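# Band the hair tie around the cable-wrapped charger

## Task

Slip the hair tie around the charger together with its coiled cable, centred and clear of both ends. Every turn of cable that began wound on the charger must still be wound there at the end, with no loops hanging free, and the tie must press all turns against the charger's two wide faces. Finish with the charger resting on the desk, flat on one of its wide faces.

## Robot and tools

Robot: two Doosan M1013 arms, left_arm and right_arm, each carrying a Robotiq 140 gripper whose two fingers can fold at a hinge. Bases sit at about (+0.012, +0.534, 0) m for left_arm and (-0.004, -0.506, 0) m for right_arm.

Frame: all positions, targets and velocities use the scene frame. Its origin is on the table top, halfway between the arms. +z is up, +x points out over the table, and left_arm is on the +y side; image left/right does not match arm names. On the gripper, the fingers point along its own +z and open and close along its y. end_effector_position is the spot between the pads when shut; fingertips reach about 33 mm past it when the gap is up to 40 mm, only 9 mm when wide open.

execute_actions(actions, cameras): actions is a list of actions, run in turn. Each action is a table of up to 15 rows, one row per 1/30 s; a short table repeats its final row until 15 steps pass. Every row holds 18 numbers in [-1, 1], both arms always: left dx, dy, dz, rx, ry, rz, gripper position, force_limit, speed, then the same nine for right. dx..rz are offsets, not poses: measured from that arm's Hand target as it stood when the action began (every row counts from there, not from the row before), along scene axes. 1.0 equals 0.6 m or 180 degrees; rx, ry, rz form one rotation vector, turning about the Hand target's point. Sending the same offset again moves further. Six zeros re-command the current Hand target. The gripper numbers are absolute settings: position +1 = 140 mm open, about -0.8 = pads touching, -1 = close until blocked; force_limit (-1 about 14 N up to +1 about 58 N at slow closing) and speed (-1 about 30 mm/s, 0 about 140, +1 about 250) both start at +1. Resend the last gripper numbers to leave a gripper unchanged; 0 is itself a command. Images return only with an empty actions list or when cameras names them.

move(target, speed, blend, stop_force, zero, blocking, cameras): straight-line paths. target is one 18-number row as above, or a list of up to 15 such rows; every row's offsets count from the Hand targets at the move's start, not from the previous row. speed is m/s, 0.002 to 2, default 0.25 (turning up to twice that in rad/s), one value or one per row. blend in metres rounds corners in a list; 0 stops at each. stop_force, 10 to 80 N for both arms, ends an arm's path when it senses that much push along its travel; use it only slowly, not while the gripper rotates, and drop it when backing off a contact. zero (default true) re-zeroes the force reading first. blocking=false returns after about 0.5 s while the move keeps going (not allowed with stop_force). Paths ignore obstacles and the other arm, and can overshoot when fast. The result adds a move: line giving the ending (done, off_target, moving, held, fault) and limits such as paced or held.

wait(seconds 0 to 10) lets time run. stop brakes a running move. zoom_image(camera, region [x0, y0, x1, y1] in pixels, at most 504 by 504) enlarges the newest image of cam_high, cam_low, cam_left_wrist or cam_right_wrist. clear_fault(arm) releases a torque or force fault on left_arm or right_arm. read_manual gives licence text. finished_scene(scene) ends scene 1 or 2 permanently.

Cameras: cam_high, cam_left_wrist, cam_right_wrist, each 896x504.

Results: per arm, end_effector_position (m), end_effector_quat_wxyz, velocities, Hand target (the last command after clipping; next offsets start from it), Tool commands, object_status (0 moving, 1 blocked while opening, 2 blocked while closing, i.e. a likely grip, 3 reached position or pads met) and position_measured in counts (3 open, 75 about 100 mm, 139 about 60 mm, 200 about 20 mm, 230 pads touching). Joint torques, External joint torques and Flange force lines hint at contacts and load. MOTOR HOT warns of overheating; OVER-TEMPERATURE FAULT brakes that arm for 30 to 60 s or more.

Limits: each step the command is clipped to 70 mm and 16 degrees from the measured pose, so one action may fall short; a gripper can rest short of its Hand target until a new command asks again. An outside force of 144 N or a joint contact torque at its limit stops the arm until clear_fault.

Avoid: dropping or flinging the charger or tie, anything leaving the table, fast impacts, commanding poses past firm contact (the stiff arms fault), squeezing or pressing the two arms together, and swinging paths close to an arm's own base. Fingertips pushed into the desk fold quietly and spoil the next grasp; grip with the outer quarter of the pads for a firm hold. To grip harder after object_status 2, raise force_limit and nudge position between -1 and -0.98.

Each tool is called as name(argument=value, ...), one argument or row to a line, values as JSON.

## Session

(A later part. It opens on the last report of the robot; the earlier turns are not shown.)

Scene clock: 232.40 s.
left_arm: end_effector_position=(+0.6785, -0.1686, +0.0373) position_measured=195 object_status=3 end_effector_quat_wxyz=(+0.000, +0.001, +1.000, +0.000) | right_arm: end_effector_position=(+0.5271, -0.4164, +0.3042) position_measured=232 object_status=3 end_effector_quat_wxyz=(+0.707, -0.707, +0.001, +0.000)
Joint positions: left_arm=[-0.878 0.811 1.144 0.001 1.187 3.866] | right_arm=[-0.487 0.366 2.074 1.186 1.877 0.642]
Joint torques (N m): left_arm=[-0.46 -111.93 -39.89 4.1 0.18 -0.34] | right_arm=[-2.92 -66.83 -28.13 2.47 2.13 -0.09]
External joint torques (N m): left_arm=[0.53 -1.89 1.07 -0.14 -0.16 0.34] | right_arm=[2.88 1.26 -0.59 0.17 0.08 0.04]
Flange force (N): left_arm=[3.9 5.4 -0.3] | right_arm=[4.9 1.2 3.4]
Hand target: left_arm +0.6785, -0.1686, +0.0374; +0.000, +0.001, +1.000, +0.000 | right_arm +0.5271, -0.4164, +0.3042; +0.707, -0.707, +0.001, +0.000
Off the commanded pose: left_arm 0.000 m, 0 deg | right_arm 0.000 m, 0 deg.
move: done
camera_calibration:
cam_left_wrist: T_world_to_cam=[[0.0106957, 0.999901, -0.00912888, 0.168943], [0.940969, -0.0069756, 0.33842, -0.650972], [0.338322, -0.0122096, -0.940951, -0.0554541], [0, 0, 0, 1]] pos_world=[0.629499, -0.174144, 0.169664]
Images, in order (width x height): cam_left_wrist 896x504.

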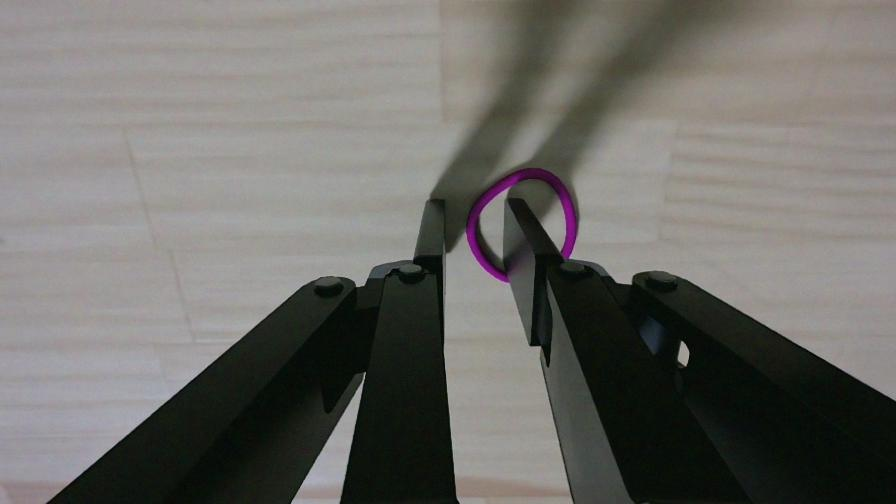

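move(
  target=[0,0,0,0,0,0,-1,-0.6,-1, 0,0,0,0,0,0,-1,0,-1],
)

move(
  target=[0,0,0.12,0,0,0,-1,-0.6,-1, 0,0,0,0,0,0,-1,0,-1],
  speed=0.1,
  cameras=["all"],
)

zoom_image(
  camera="cam_left_wrist",
  region=[380, 120, 600, 280],
)

Scene clock: 237.70 s.
left_arm: end_effector_position=(+0.6785, -0.1686, +0.0374) position_measured=225 object_status=0 end_effector_quat_wxyz=(+0.000, +0.001, +1.000, +0.000) | right_arm: end_effector_position=(+0.5271, -0.4164, +0.3042) position_measured=232 object_status=3 end_effector_quat_wxyz=(+0.707, -0.707, +0.001, +0.000)
Joint positions: left_arm=[-0.878 0.811 1.144 0.001 1.187 3.866] | right_arm=[-0.487 0.366 2.074 1.186 1.877 0.642]
Joint torques (N m): left_arm=[-0.94 -111.31 -39.95 4.16 0.19 -0.32] | right_arm=[-3.17 -66.78 -28.05 2.45 2.15 -0.08]
External joint torques (N m): left_arm=[0.8 -2.53 1.11 -0.2 -0.16 0.32] | right_arm=[2.96 2.05 -0.55 0.19 0.04 0.03]
Flange force (N): left_arm=[4.5 6.4 -0.7] | right_arm=[5.7 2.4 3.2]
Hand target: left_arm +0.6785, -0.1686, +0.0374; +0.000, +0.001, +1.000, +0.000 | right_arm +0.5271, -0.4164, +0.3042; +0.707, -0.707, +0.001, +0.000
Off the commanded pose: left_arm 0.000 m, 0 deg | right_arm 0.000 m, 0 deg.
move: done

Scene clock: 238.70 s.
left_arm: end_effector_position=(+0.6785, -0.1686, +0.1094) position_measured=225 object_status=2 end_effector_quat_wxyz=(+0.000, +0.001, +1.000, +0.000) | right_arm: end_effector_position=(+0.5271, -0.4164, +0.3042) position_measured=232 object_status=3 end_effector_quat_wxyz=(+0.707, -0.707, +0.001, +0.000)
Joint positions: left_arm=[-0.878 0.769 1.085 0.001 1.288 3.866] | right_arm=[-0.487 0.366 2.074 1.186 1.877 0.642]
Joint torques (N m): left_arm=[-0.66 -110.27 -41.57 4.27 0.18 -0.24] | right_arm=[-3.15 -66.61 -27.98 2.49 2.1 -0.05]
External joint torques (N m): left_arm=[0.15 -1.98 1.33 -0.18 -0.15 0.24] | right_arm=[3.49 1.39 -0.58 0.11 0.09 0]
Flange force (N): left_arm=[5.1 6.0 0.5] | right_arm=[5.4 1.5 4.2]
Hand target: left_arm +0.6785, -0.1686, +0.1094; +0.000, +0.001, +1.000, +0.000 | right_arm +0.5271, -0.4164, +0.3042; +0.707, -0.707, +0.001, +0.000
Off the commanded pose: left_arm 0.000 m, 0 deg | right_arm 0.000 m, 0 deg.
move: done
camera_calibration:
cam_left_wrist: T_world_to_cam=[[0.0106372, 0.999901, -0.00925634, 0.169669], [0.940938, -0.00687625, 0.338508, -0.67539], [0.338411, -0.0123104, -0.940918, 0.0124016], [0, 0, 0, 1]] pos_world=[0.629499, -0.174144, 0.241864]
cam_right_wrist: T_world_to_cam=[[0.0143126, -0.0225002, -0.999644, 0.29189], [-0.943023, -0.332672, -0.00601403, 0.366231], [-0.332418, 0.942774, -0.0259796, 0.718907], [0, 0, 0, 1]] pos_world=[0.580165, -0.549365, 0.312666]

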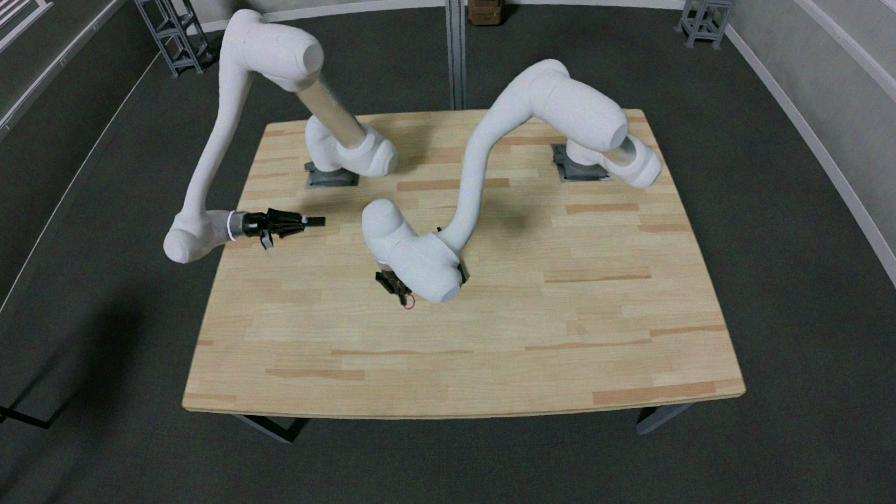

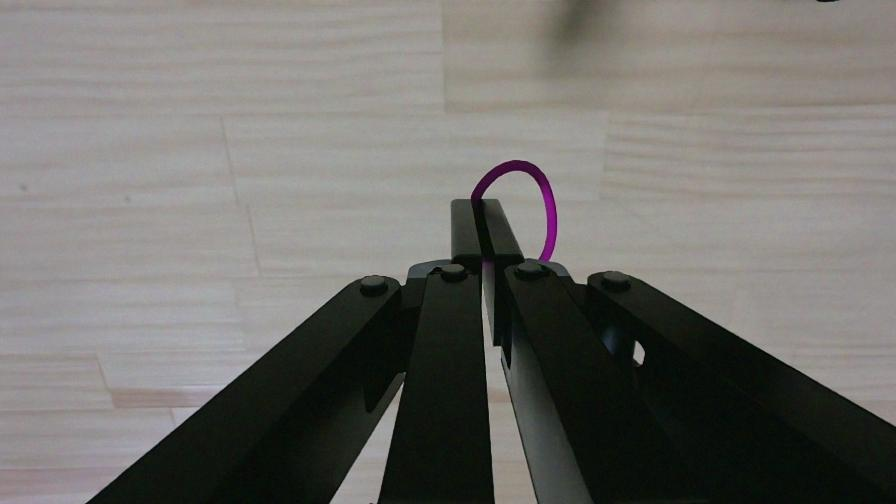

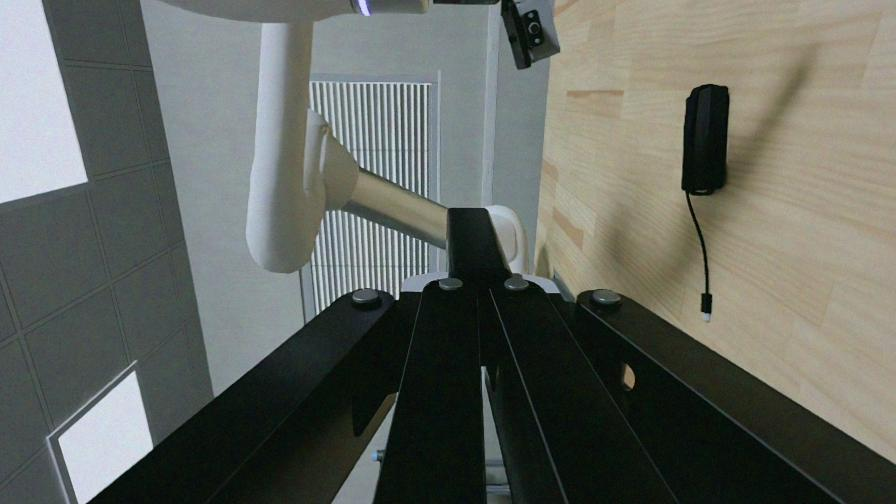

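Scaled by 2.291 from the camera's 896x504 image, which has a finer 1280x720 frame.

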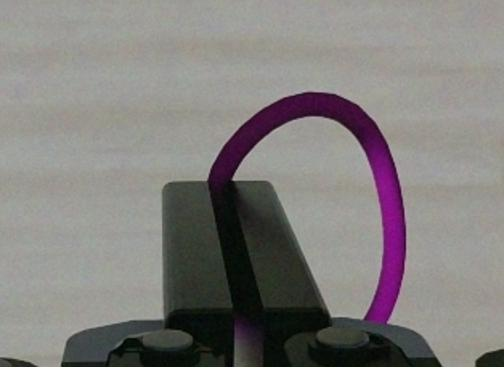

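move(
  target=[-0.164,0.448,0.4,-0.5,0,0,-1,-0.6,-1, 0,0,0,0,0,0,-1,0,-1],
  speed=0.2,
  cameras=["all"],
)

zoom_image(
  camera="cam_left_wrist",
  region=[350, 80, 650, 280],
)

Scene clock: 250.87 s.
left_arm: end_effector_position=(+0.5801, +0.1002, +0.3494) position_measured=225 object_status=2 end_effector_quat_wxyz=(+0.001, +0.001, +0.707, -0.707) | right_arm: end_effector_position=(+0.5271, -0.4164, +0.3042) position_measured=232 object_status=3 end_effector_quat_wxyz=(+0.707, -0.707, +0.001, +0.000)
Joint positions: left_arm=[-0.267 0.296 2.061 -1.739 1.404 5.515] | right_arm=[-0.487 0.366 2.074 1.186 1.877 0.642]
Joint torques (N m): left_arm=[-0.72 -56.64 -27.95 -2.29 2.08 -0.26] | right_arm=[-3.16 -67 -28.03 2.42 2.12 -0.08]
External joint torques (N m): left_arm=[0.72 -0.82 0.63 -0.14 -0.08 0.22] | right_arm=[3.04 1.56 -0.54 0.2 0.08 0.03]
Flange force (N): left_arm=[2.1 -0.2 -1.3] | right_arm=[5.3 1.7 3.6]
Hand target: left_arm +0.5801, +0.1002, +0.3494; +0.001, +0.001, +0.707, -0.707 | right_arm +0.5271, -0.4164, +0.3042; +0.707, -0.707, +0.001, +0.000
Off the commanded pose: left_arm 0.000 m, 0 deg | right_arm 0.000 m, 0 deg.
move: done
camera_calibration:
cam_left_wrist: T_world_to_cam=[[0.0107308, -0.00922144, -0.9999, 0.351354], [0.940937, 0.338508, 0.00697622, -0.580933], [0.33841, -0.940918, 0.0123093, 0.0347255], [0, 0, 0, 1]] pos_world=[0.5311, 0.232564, 0.354944]
cam_right_wrist: T_world_to_cam=[[0.0143126, -0.0225002, -0.999644, 0.29189], [-0.943023, -0.332672, -0.00601403, 0.366231], [-0.332418, 0.942774, -0.0259796, 0.718907], [0, 0, 0, 1]] pos_world=[0.580165, -0.549365, 0.312666]

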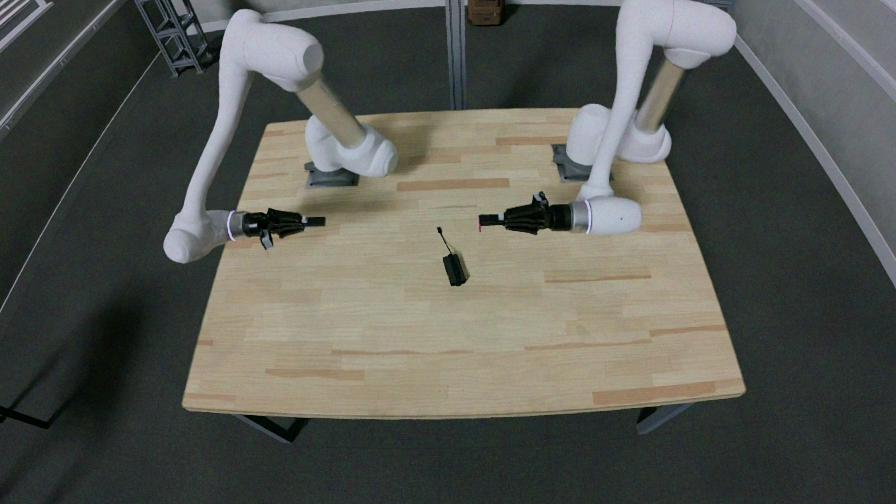

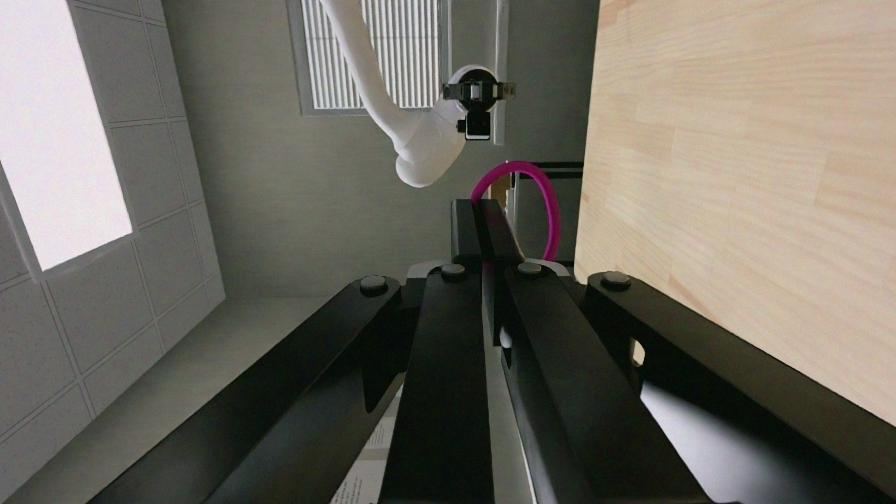

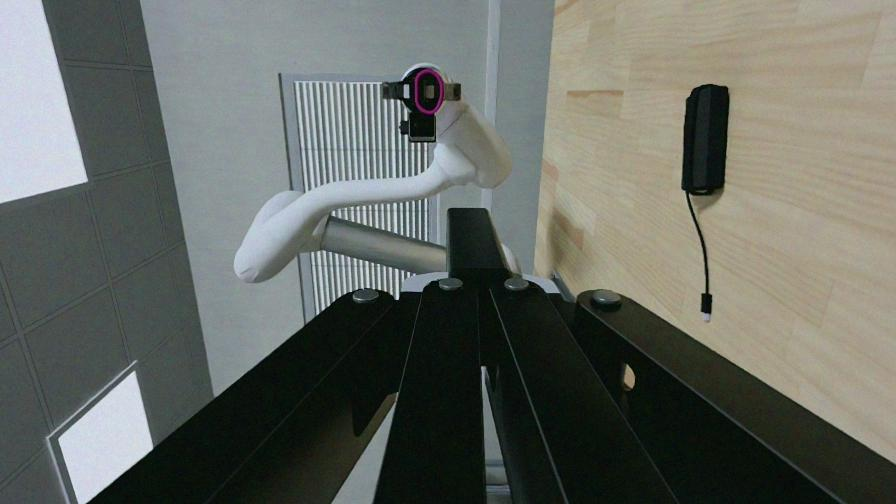

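Scaled by 1.680 from the camera's 896x504 image, which has a finer 1280x720 frame.

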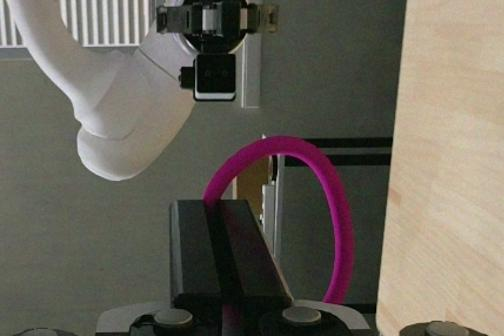

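move(
  target=[0,0,0,0,0,0,-1,-0.6,-1, 0.085,0.46,0.035,0,0,0,-1,0,-1],
  speed=0.25,
  cameras=["cam_right_wrist"],
)

zoom_image(
  camera="cam_right_wrist",
  region=[330, 80, 580, 280],
)

Scene clock: 264.50 s.
left_arm: end_effector_position=(+0.5801, +0.1002, +0.3494) position_measured=225 object_status=2 end_effector_quat_wxyz=(+0.001, +0.001, +0.707, -0.707) | right_arm: end_effector_position=(+0.5781, -0.1404, +0.3252) position_measured=232 object_status=3 end_effector_quat_wxyz=(+0.707, -0.707, +0.001, +0.000)
Joint positions: left_arm=[-0.267 0.296 2.061 -1.739 1.404 5.515] | right_arm=[-0.001 0.336 2.065 1.57 1.571 0.742]
Joint torques (N m): left_arm=[-0.75 -56.85 -28.04 -2.28 2.18 -0.3] | right_arm=[-3.55 -66.41 -30.61 1.73 1.95 -0.1]
External joint torques (N m): left_arm=[0.67 -0.56 0.85 -0.14 -0.19 0.25] | right_arm=[3.37 1.44 -0.53 0.14 0.07 0.06]
Flange force (N): left_arm=[2.3 0.3 -1.1] | right_arm=[2.8 1.5 6.1]
Hand target: left_arm +0.5801, +0.1002, +0.3494; +0.001, +0.001, +0.707, -0.707 | right_arm +0.5781, -0.1404, +0.3252; +0.707, -0.707, +0.001, +0.000
Off the commanded pose: left_arm 0.000 m, 0 deg | right_arm 0.000 m, 0 deg.
move: done
camera_calibration:
cam_right_wrist: T_world_to_cam=[[0.0143095, -0.0225024, -0.999644, 0.318262], [-0.943055, -0.332583, -0.00601289, 0.506279], [-0.332329, 0.942806, -0.0259801, 0.476244], [0, 0, 0, 1]] pos_world=[0.631165, -0.273465, 0.333566]
Images, in order (width x height): cam_right_wrist 896x504.

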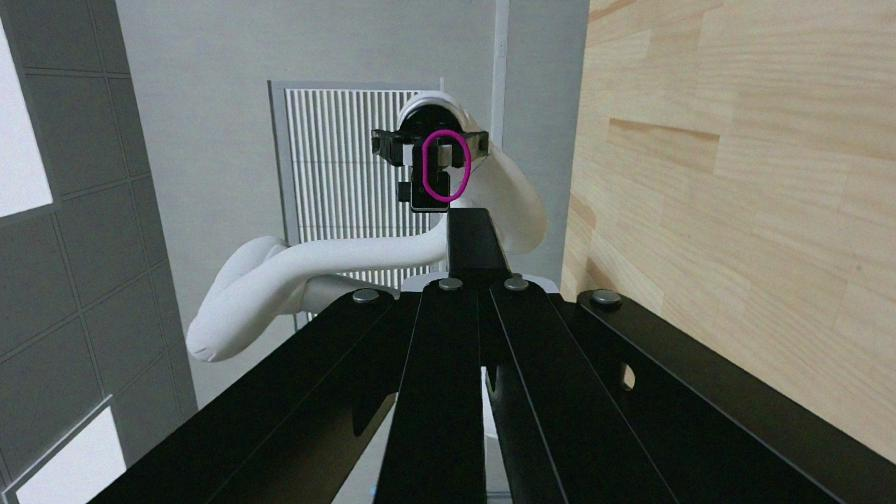

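Scaled by 2.016 from the camera's 896x504 image, which has a finer 1280x720 frame.

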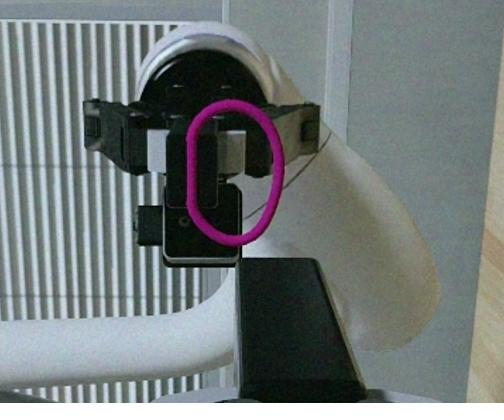

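move(
  target=[0,0,0,0,0,0,-1,-0.6,-1, 0.003,0.25,0.0,0,0,0,-1,0,-1],
  speed=0.2,
  cameras=["cam_right_wrist","cam_left_wrist"],
)

zoom_image(
  camera="cam_right_wrist",
  region=[330, 120, 580, 320],
)

zoom_image(
  camera="cam_left_wrist",
  region=[380, 120, 630, 320],
)

Scene clock: 272.63 s.
left_arm: end_effector_position=(+0.5801, +0.1002, +0.3494) position_measured=225 object_status=2 end_effector_quat_wxyz=(+0.001, +0.001, +0.707, -0.707) | right_arm: end_effector_position=(+0.5799, +0.0096, +0.3252) position_measured=232 object_status=3 end_effector_quat_wxyz=(+0.707, -0.707, +0.001, +0.000)
Joint positions: left_arm=[-0.267 0.296 2.061 -1.739 1.404 5.515] | right_arm=[0.249 0.372 2.009 1.752 1.4 0.746]
Joint torques (N m): left_arm=[-0.33 -56.23 -28.14 -2.21 2.05 -0.34] | right_arm=[-3.01 -71.61 -31.71 1.16 1.91 -0.07]
External joint torques (N m): left_arm=[0.29 -1.13 0.98 -0.21 -0.06 0.29] | right_arm=[2.78 2.26 -0.53 0.15 0.1 0.02]
Flange force (N): left_arm=[3.4 -0.2 -0.7] | right_arm=[2.5 2.7 5.6]
Hand target: left_arm +0.5801, +0.1002, +0.3494; +0.001, +0.001, +0.707, -0.707 | right_arm +0.5799, +0.0096, +0.3252; +0.707, -0.707, +0.001, +0.000
Off the commanded pose: left_arm 0.000 m, 0 deg | right_arm 0.000 m, 0 deg.
move: done
camera_calibration:
cam_left_wrist: T_world_to_cam=[[0.0106372, -0.00925634, -0.999901, 0.351412], [0.940938, 0.338508, 0.00687625, -0.580897], [0.338411, -0.940918, 0.0123104, 0.0347249], [0, 0, 0, 1]] pos_world=[0.531099, 0.232564, 0.354944]
cam_right_wrist: T_world_to_cam=[[0.0143104, -0.0225021, -0.999644, 0.321711], [-0.943055, -0.332583, -0.00601383, 0.557865], [-0.332329, 0.942806, -0.0259801, 0.335424], [0, 0, 0, 1]] pos_world=[0.632965, -0.123465, 0.333666]
Images, in order (width x height): cam_left_wrist 896x504, cam_right_wrist 896x504.

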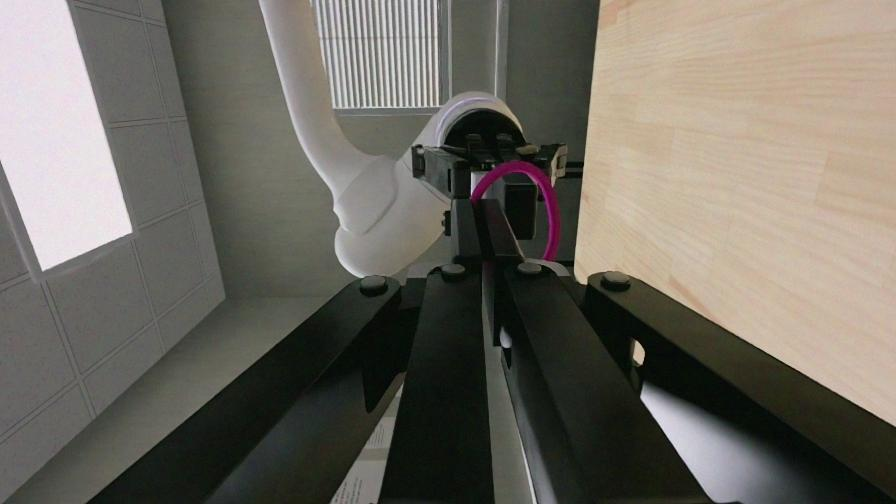

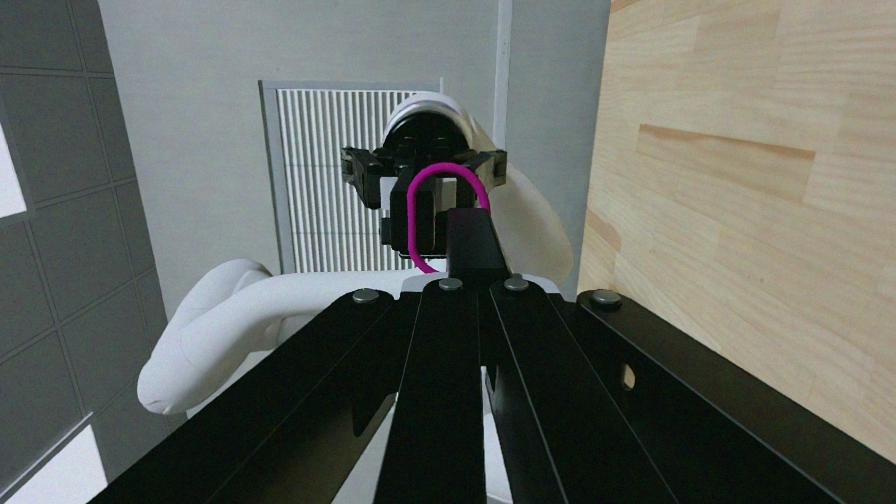

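Scaled by 2.016 from the camera's 896x504 image, which has a finer 1280x720 frame.

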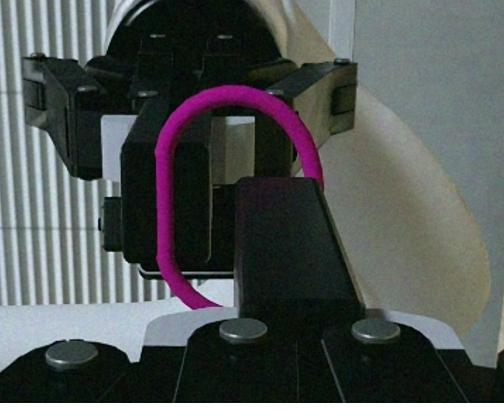

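Scaled by 2.016 from the camera's 896x504 image, which has a finer 1280x720 frame.

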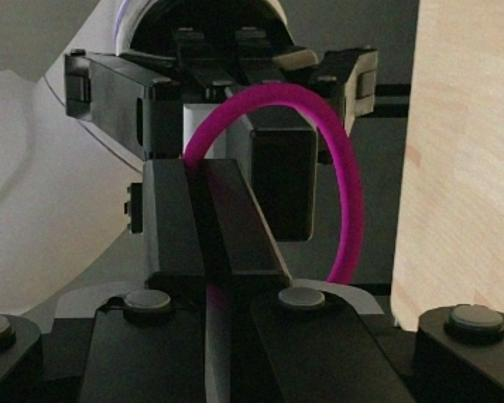

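move(
  target=[
    [0,0,0,0,0,0,-1,-0.6,-1, 0,0.0,0.005,0,0,0,-1,0,-1],
    [0,0,0,0,0,0,-1,-0.6,-1, 0,0.064,0.005,0,0,0,-1,0,-1],
  ],
  speed=0.06,
  cameras=["cam_right_wrist","cam_left_wrist"],
)

zoom_image(
  camera="cam_right_wrist",
  region=[330, 120, 580, 320],
)

zoom_image(
  camera="cam_left_wrist",
  region=[380, 120, 630, 320],
)

Scene clock: 290.13 s.
left_arm: end_effector_position=(+0.5801, +0.1002, +0.3494) position_measured=225 object_status=2 end_effector_quat_wxyz=(+0.001, +0.001, +0.707, -0.707) | right_arm: end_effector_position=(+0.5799, +0.0480, +0.3282) position_measured=232 object_status=3 end_effector_quat_wxyz=(+0.707, -0.707, +0.001, +0.000)
Joint positions: left_arm=[-0.267 0.296 2.061 -1.739 1.404 5.515] | right_arm=[0.309 0.383 1.982 1.794 1.356 0.752]
Joint torques (N m): left_arm=[-0.87 -56.41 -28.01 -2.35 2.12 -0.34] | right_arm=[-3.27 -73.23 -32.26 1.03 1.9 -0.1]
External joint torques (N m): left_arm=[0.79 -1.13 0.73 -0.08 -0.13 0.3] | right_arm=[3.25 1.59 -0.73 0.14 0.11 0.05]
Flange force (N): left_arm=[2.7 -0.4 -1.6] | right_arm=[1.6 1.6 6.2]
Hand target: left_arm +0.5801, +0.1002, +0.3494; +0.001, +0.001, +0.707, -0.707 | right_arm +0.5799, +0.0480, +0.3282; +0.707, -0.707, +0.001, +0.000
Off the commanded pose: left_arm 0.000 m, 0 deg | right_arm 0.000 m, 0 deg.
move: done
camera_calibration:
cam_left_wrist: T_world_to_cam=[[0.0106372, -0.00925634, -0.999901, 0.351412], [0.940938, 0.338508, 0.00687625, -0.580897], [0.338411, -0.940918, 0.0123104, 0.0347249], [0, 0, 0, 1]] pos_world=[0.531099, 0.232564, 0.354944]
cam_right_wrist: T_world_to_cam=[[0.0143126, -0.0225002, -0.999644, 0.325573], [-0.943023, -0.332672, -0.00601403, 0.570627], [-0.332418, 0.942774, -0.0259796, 0.299352], [0, 0, 0, 1]] pos_world=[0.632965, -0.0850646, 0.336666]
Images, in order (width x height): cam_left_wrist 896x504, cam_right_wrist 896x504.

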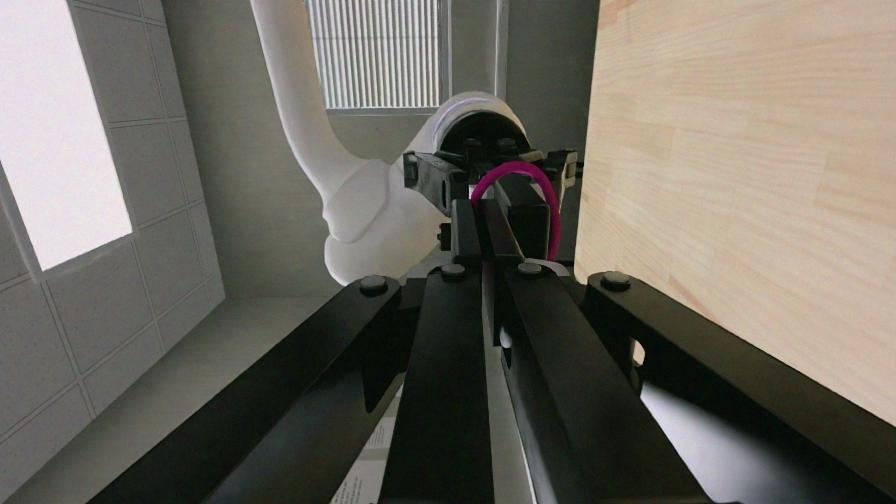

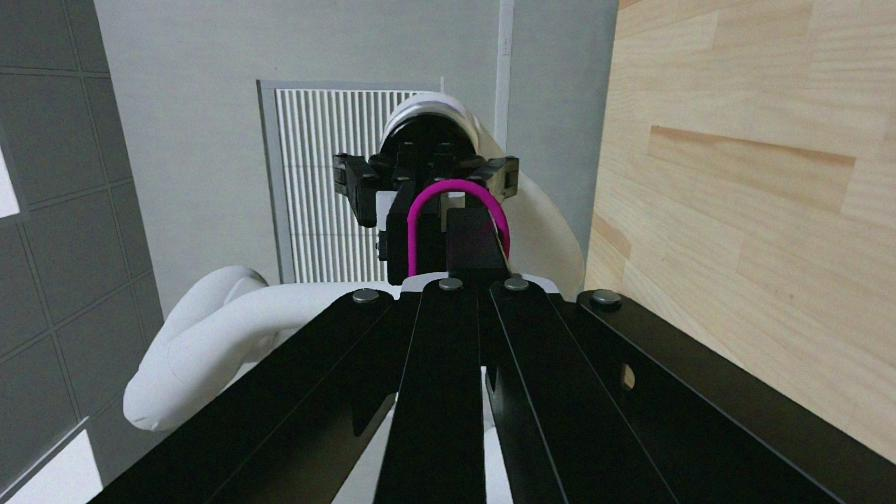

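Scaled by 2.016 from the camera's 896x504 image, which has a finer 1280x720 frame.

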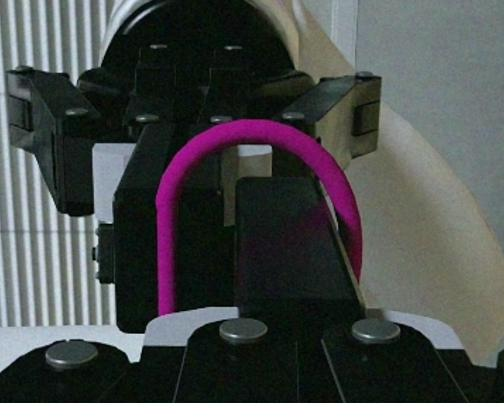

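Scaled by 2.016 from the camera's 896x504 image, which has a finer 1280x720 frame.

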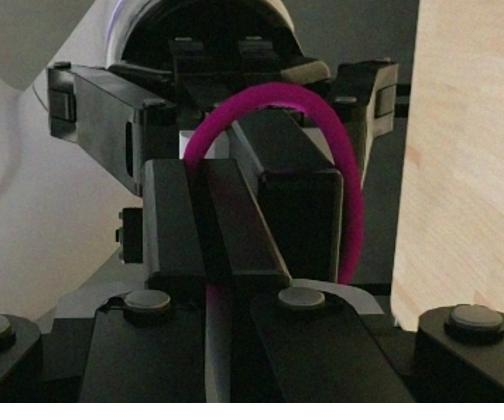

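move(
  target=[
    [0,0,0,0,0,0,-1,-0.6,-1, 0,0.002,0.0015,0,0,0,-1,0,-1],
    [0,0,0,0,0,0,-0.72,-0.6,-1, 0,0.002,0.0015,0,0,0,-1,0,-1],
  ],
  speed=0.05,
  cameras=["cam_right_wrist","cam_left_wrist"],
)

zoom_image(
  camera="cam_right_wrist",
  region=[330, 120, 580, 320],
)

zoom_image(
  camera="cam_left_wrist",
  region=[380, 120, 630, 320],
)

Scene clock: 302.87 s.
left_arm: end_effector_position=(+0.5801, +0.1002, +0.3494) position_measured=219 object_status=3 end_effector_quat_wxyz=(+0.001, +0.001, +0.707, -0.707) | right_arm: end_effector_position=(+0.5799, +0.0492, +0.3291) position_measured=232 object_status=3 end_effector_quat_wxyz=(+0.707, -0.707, +0.001, +0.000)
Joint positions: left_arm=[-0.267 0.296 2.061 -1.739 1.404 5.515] | right_arm=[0.311 0.383 1.981 1.795 1.354 0.754]
Joint torques (N m): left_arm=[-2.04 -52.56 -25.06 -0.68 0.91 -0.36] | right_arm=[-2.65 -77.31 -35.64 2.67 3.16 -0.08]
External joint torques (N m): left_arm=[2.19 -5.06 -2.22 -1.74 1.08 0.31] | right_arm=[2.67 6.32 2.73 -1.52 -1.17 0.03]
Flange force (N): left_arm=[2.1 -6.5 -3.3] | right_arm=[1.6 8.3 4.6]
Hand target: left_arm +0.5801, +0.1002, +0.3494; +0.001, +0.001, +0.707, -0.707 | right_arm +0.5799, +0.0492, +0.3291; +0.707, -0.707, +0.001, +0.000
Off the commanded pose: left_arm 0.000 m, 0 deg | right_arm 0.000 m, 0 deg.
move: done
camera_calibration:
cam_left_wrist: T_world_to_cam=[[0.0106721, -0.00935004, -0.999899, 0.351415], [0.940938, 0.338508, 0.00687737, -0.580898], [0.33841, -0.940917, 0.0124104, 0.034689], [0, 0, 0, 1]] pos_world=[0.531099, 0.232564, 0.354944]
cam_right_wrist: T_world_to_cam=[[0.0143434, -0.0225964, -0.999642, 0.326373], [-0.943055, -0.332583, -0.00601357, 0.571091], [-0.332328, 0.942803, -0.02608, 0.298127], [0, 0, 0, 1]] pos_world=[0.632965, -0.0837647, 0.337466]
Images, in order (width x height): cam_left_wrist 896x504, cam_right_wrist 896x504.

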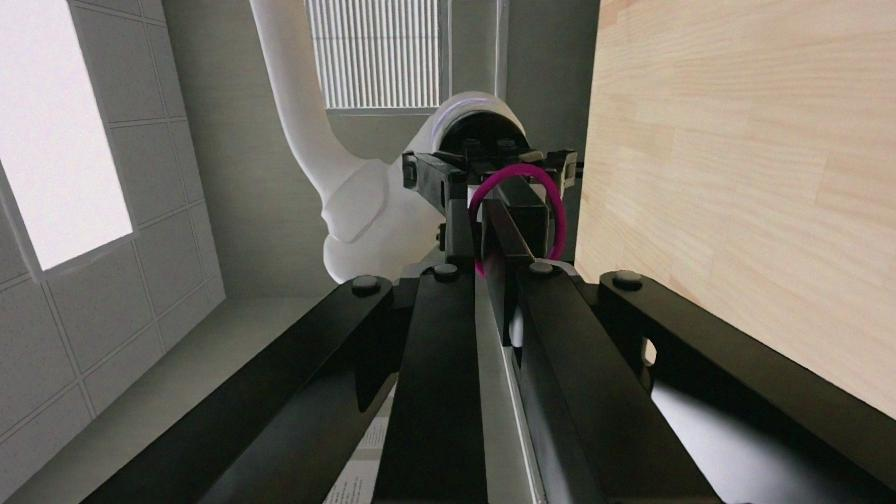

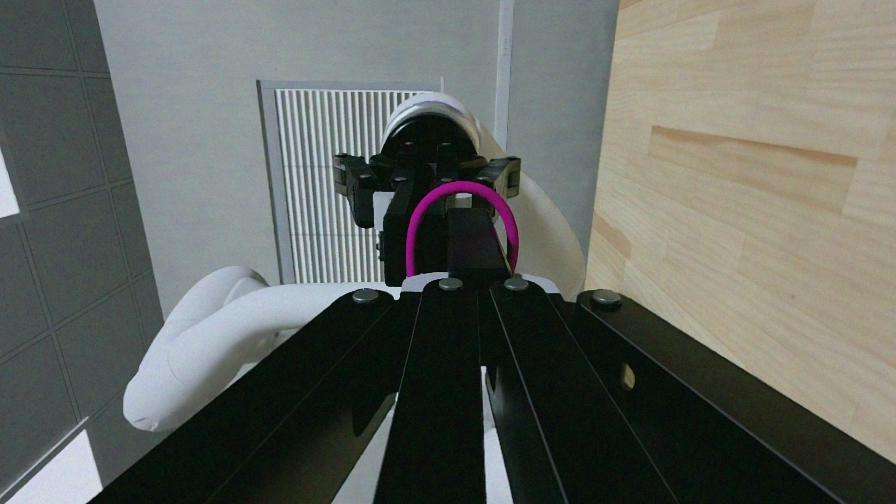

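Scaled by 2.016 from the camera's 896x504 image, which has a finer 1280x720 frame.

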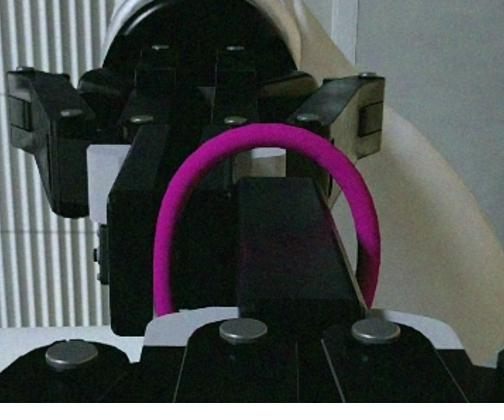

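Scaled by 2.016 from the camera's 896x504 image, which has a finer 1280x720 frame.

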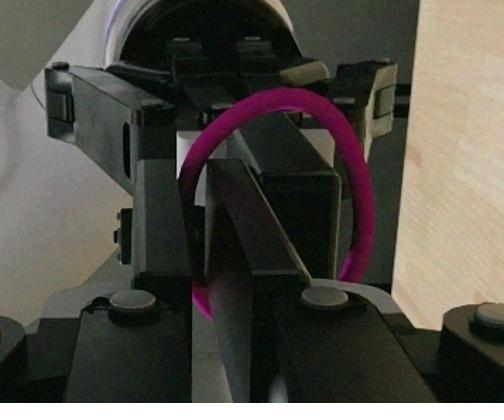

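move(
  target=[
    [0,0,0,0,0,0,-0.72,-0.6,-1, 0,0,-0.0028,0,0,0,-1,0,-1],
    [0,0,0,0,0,0,-0.72,-0.6,-1, 0,0.025,-0.0028,0,0,0,-1,0,-1],
    [0,0.05,0,0,0,0,-0.72,-0.6,-1, 0,0.025,-0.0028,0,0,0,-1,0,-1],
  ],
  speed=0.05,
  cameras=["cam_right_wrist","cam_left_wrist"],
)

zoom_image(
  camera="cam_right_wrist",
  region=[330, 120, 580, 320],
)

zoom_image(
  camera="cam_left_wrist",
  region=[380, 120, 630, 320],
)

Scene clock: 310.00 s.
left_arm: end_effector_position=(+0.5801, +0.1302, +0.3494) position_measured=219 object_status=3 end_effector_quat_wxyz=(+0.001, +0.001, +0.707, -0.707) | right_arm: end_effector_position=(+0.5799, +0.0642, +0.3275) position_measured=232 object_status=3 end_effector_quat_wxyz=(+0.707, -0.707, +0.001, +0.000)
Joint positions: left_arm=[-0.216 0.291 2.07 -1.703 1.44 5.512] | right_arm=[0.334 0.392 1.971 1.812 1.339 0.751]
Joint torques (N m): left_arm=[-0.96 -55.81 -27.96 -2.22 2.11 -0.28] | right_arm=[-3.1 -74.32 -32.38 0.97 1.93 -0.08]
External joint torques (N m): left_arm=[0.83 -0.85 0.86 -0.12 -0.12 0.23] | right_arm=[2.93 2.45 -0.56 0.14 0.07 0.03]
Flange force (N): left_arm=[2.6 -0.1 -1.4] | right_arm=[2.3 2.8 6.0]
Hand target: left_arm +0.5801, +0.1302, +0.3494; +0.001, +0.001, +0.707, -0.707 | right_arm +0.5799, +0.0642, +0.3275; +0.707, -0.707, +0.001, +0.000
Off the commanded pose: left_arm 0.000 m, 0 deg | right_arm 0.000 m, 0 deg.
move: done
camera_calibration:
cam_left_wrist: T_world_to_cam=[[0.0106372, -0.00925634, -0.999901, 0.35169], [0.940938, 0.338508, 0.00687625, -0.591052], [0.338411, -0.940918, 0.0123104, 0.0629524], [0, 0, 0, 1]] pos_world=[0.531099, 0.262564, 0.354944]
cam_right_wrist: T_world_to_cam=[[0.0143126, -0.0225002, -0.999644, 0.32514], [-0.943023, -0.332672, -0.00601403, 0.576044], [-0.332418, 0.942774, -0.0259796, 0.283964], [0, 0, 0, 1]] pos_world=[0.632965, -0.0687646, 0.335866]
Images, in order (width x height): cam_left_wrist 896x504, cam_right_wrist 896x504.

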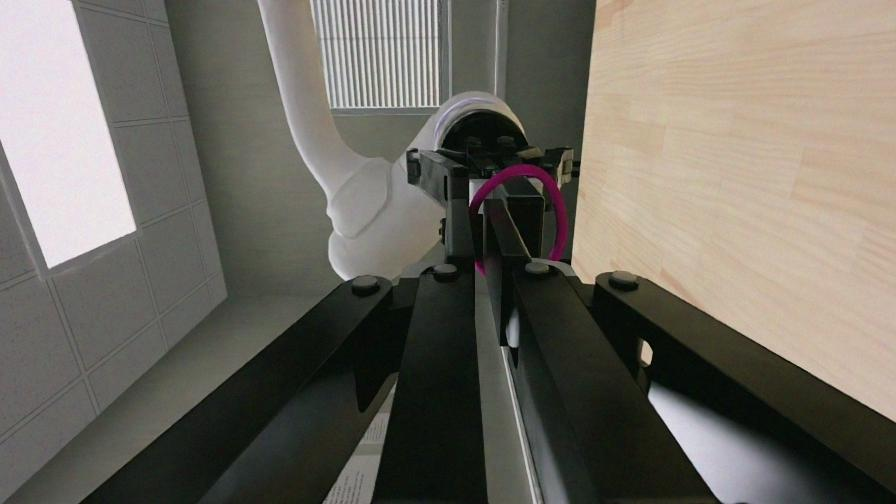

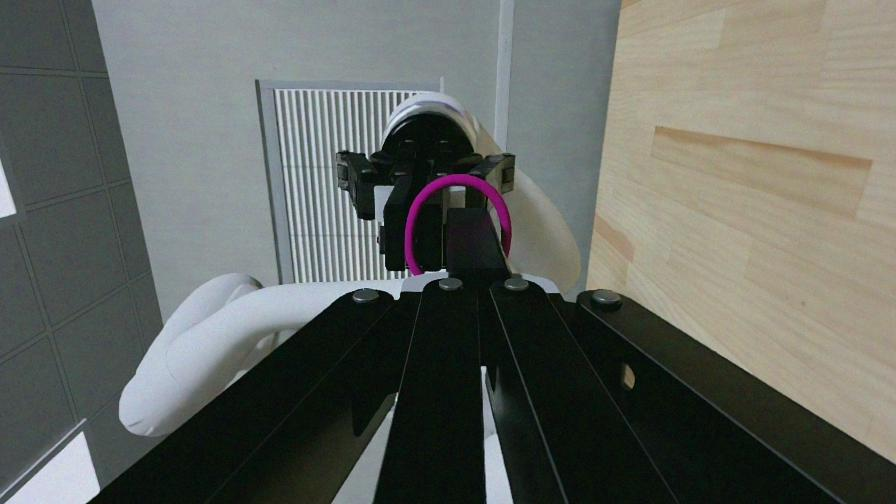

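Scaled by 2.016 from the camera's 896x504 image, which has a finer 1280x720 frame.

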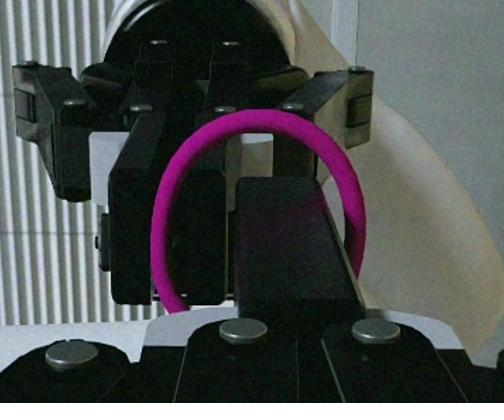

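Scaled by 2.016 from the camera's 896x504 image, which has a finer 1280x720 frame.

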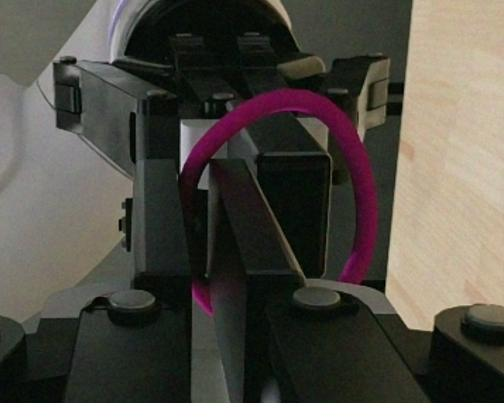

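move(
  target=[
    [0,0,0,0,0,0,-0.72,-0.6,-1, 0,0.045,0,0,0,0,-1,0,-1],
    [0,0,0,0,0,0,-0.72,-0.6,-1, 0,0.045,-0.014,0,0,0,-1,0,-1],
    [0,0.0,0,0,0,0,-0.72,-0.6,-1, 0,0.045,-0.014,0,0,0,-0.6,0,-1],
  ],
  speed=0.05,
)

move(
  target=[0,0.05,0,0,0,0,-0.72,-0.6,-1, 0,0,0,0,0,0,-0.6,0,-1],
  speed=0.05,
  cameras=["cam_right_wrist","cam_left_wrist"],
)

zoom_image(
  camera="cam_right_wrist",
  region=[330, 120, 580, 320],
)

zoom_image(
  camera="cam_left_wrist",
  region=[380, 120, 630, 320],
)

Scene clock: 325.07 s.
left_arm: end_effector_position=(+0.5801, +0.1302, +0.3494) position_measured=219 object_status=3 end_effector_quat_wxyz=(+0.001, +0.001, +0.707, -0.707) | right_arm: end_effector_position=(+0.5799, +0.0912, +0.3190) position_measured=205 object_status=0 end_effector_quat_wxyz=(+0.707, -0.707, +0.001, +0.000)
Joint positions: left_arm=[-0.216 0.291 2.07 -1.703 1.44 5.512] | right_arm=[0.374 0.415 1.955 1.844 1.313 0.737]
Joint torques (N m): left_arm=[-1.08 -55.14 -28.05 -2.17 2.08 -0.3] | right_arm=[-3.2 -76.32 -32.35 0.85 1.92 -0.07]
External joint torques (N m): left_arm=[0.9 -1.43 1 -0.18 -0.09 0.25] | right_arm=[3.32 2.54 -0.45 0.1 0.11 0.02]
Flange force (N): left_arm=[3.6 -0.7 -1.7] | right_arm=[1.7 3.0 6.5]
Hand target: left_arm +0.5801, +0.1302, +0.3494; +0.001, +0.001, +0.707, -0.707 | right_arm +0.5799, +0.0912, +0.3191; +0.707, -0.707, +0.001, +0.000
Off the commanded pose: left_arm 0.000 m, 0 deg | right_arm 0.000 m, 0 deg.
move: done

Scene clock: 325.93 s.
left_arm: end_effector_position=(+0.5801, +0.1602, +0.3494) position_measured=219 object_status=3 end_effector_quat_wxyz=(+0.001, +0.001, +0.707, -0.707) | right_arm: end_effector_position=(+0.5799, +0.0912, +0.3191) position_measured=205 object_status=3 end_effector_quat_wxyz=(+0.707, -0.707, +0.001, +0.000)
Joint positions: left_arm=[-0.164 0.287 2.075 -1.665 1.477 5.51] | right_arm=[0.374 0.415 1.955 1.844 1.313 0.737]
Joint torques (N m): left_arm=[-0.64 -55.06 -27.64 -2.04 2.1 -0.39] | right_arm=[-3.04 -76.53 -32.37 0.84 1.95 -0.12]
External joint torques (N m): left_arm=[0.58 -0.94 0.73 -0.2 -0.11 0.35] | right_arm=[3.1 2.32 -0.49 0.12 0.08 0.07]
Flange force (N): left_arm=[2.7 -0.1 -0.8] | right_arm=[1.7 2.6 6.1]
Hand target: left_arm +0.5801, +0.1602, +0.3494; +0.001, +0.001, +0.707, -0.707 | right_arm +0.5799, +0.0912, +0.3191; +0.707, -0.707, +0.001, +0.000
Off the commanded pose: left_arm 0.000 m, 0 deg | right_arm 0.000 m, 0 deg.
move: done
camera_calibration:
cam_left_wrist: T_world_to_cam=[[0.0106372, -0.00925634, -0.999901, 0.351967], [0.940938, 0.338508, 0.00687625, -0.601208], [0.338411, -0.940918, 0.0123104, 0.09118], [0, 0, 0, 1]] pos_world=[0.531099, 0.292564, 0.354944]
cam_right_wrist: T_world_to_cam=[[0.0143126, -0.0225002, -0.999644, 0.31735], [-0.943023, -0.332672, -0.00601403, 0.584976], [-0.332418, 0.942774, -0.0259796, 0.258291], [0, 0, 0, 1]] pos_world=[0.632965, -0.0417646, 0.327466]
Images, in order (width x height): cam_left_wrist 896x504, cam_right_wrist 896x504.

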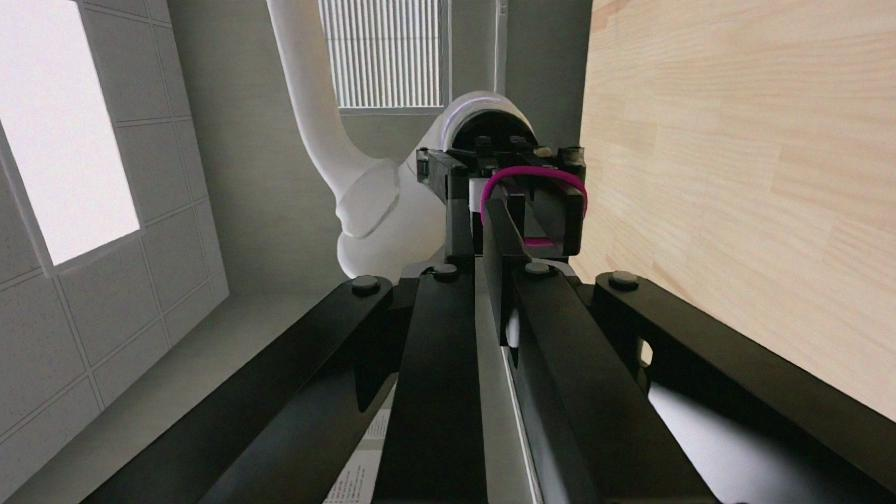

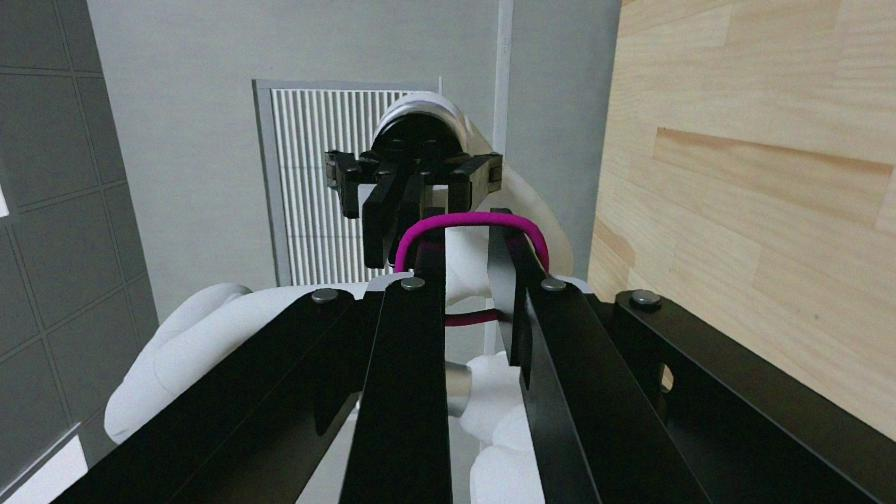

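Scaled by 2.016 from the camera's 896x504 image, which has a finer 1280x720 frame.

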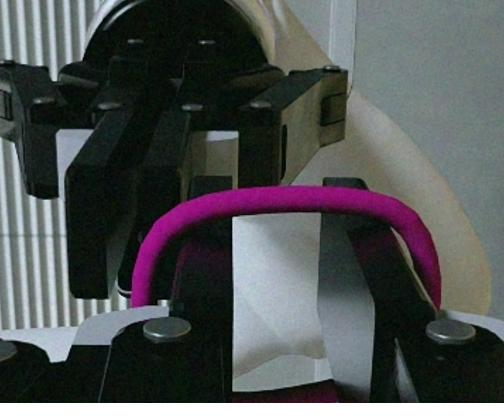

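Scaled by 2.016 from the camera's 896x504 image, which has a finer 1280x720 frame.

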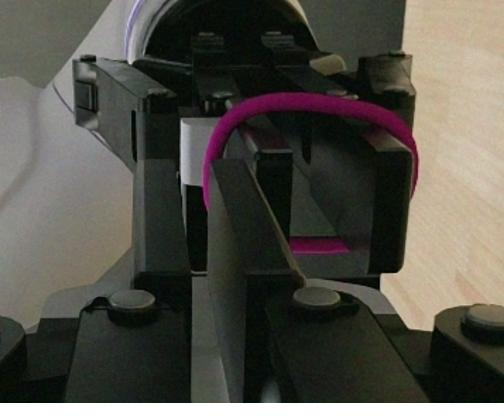

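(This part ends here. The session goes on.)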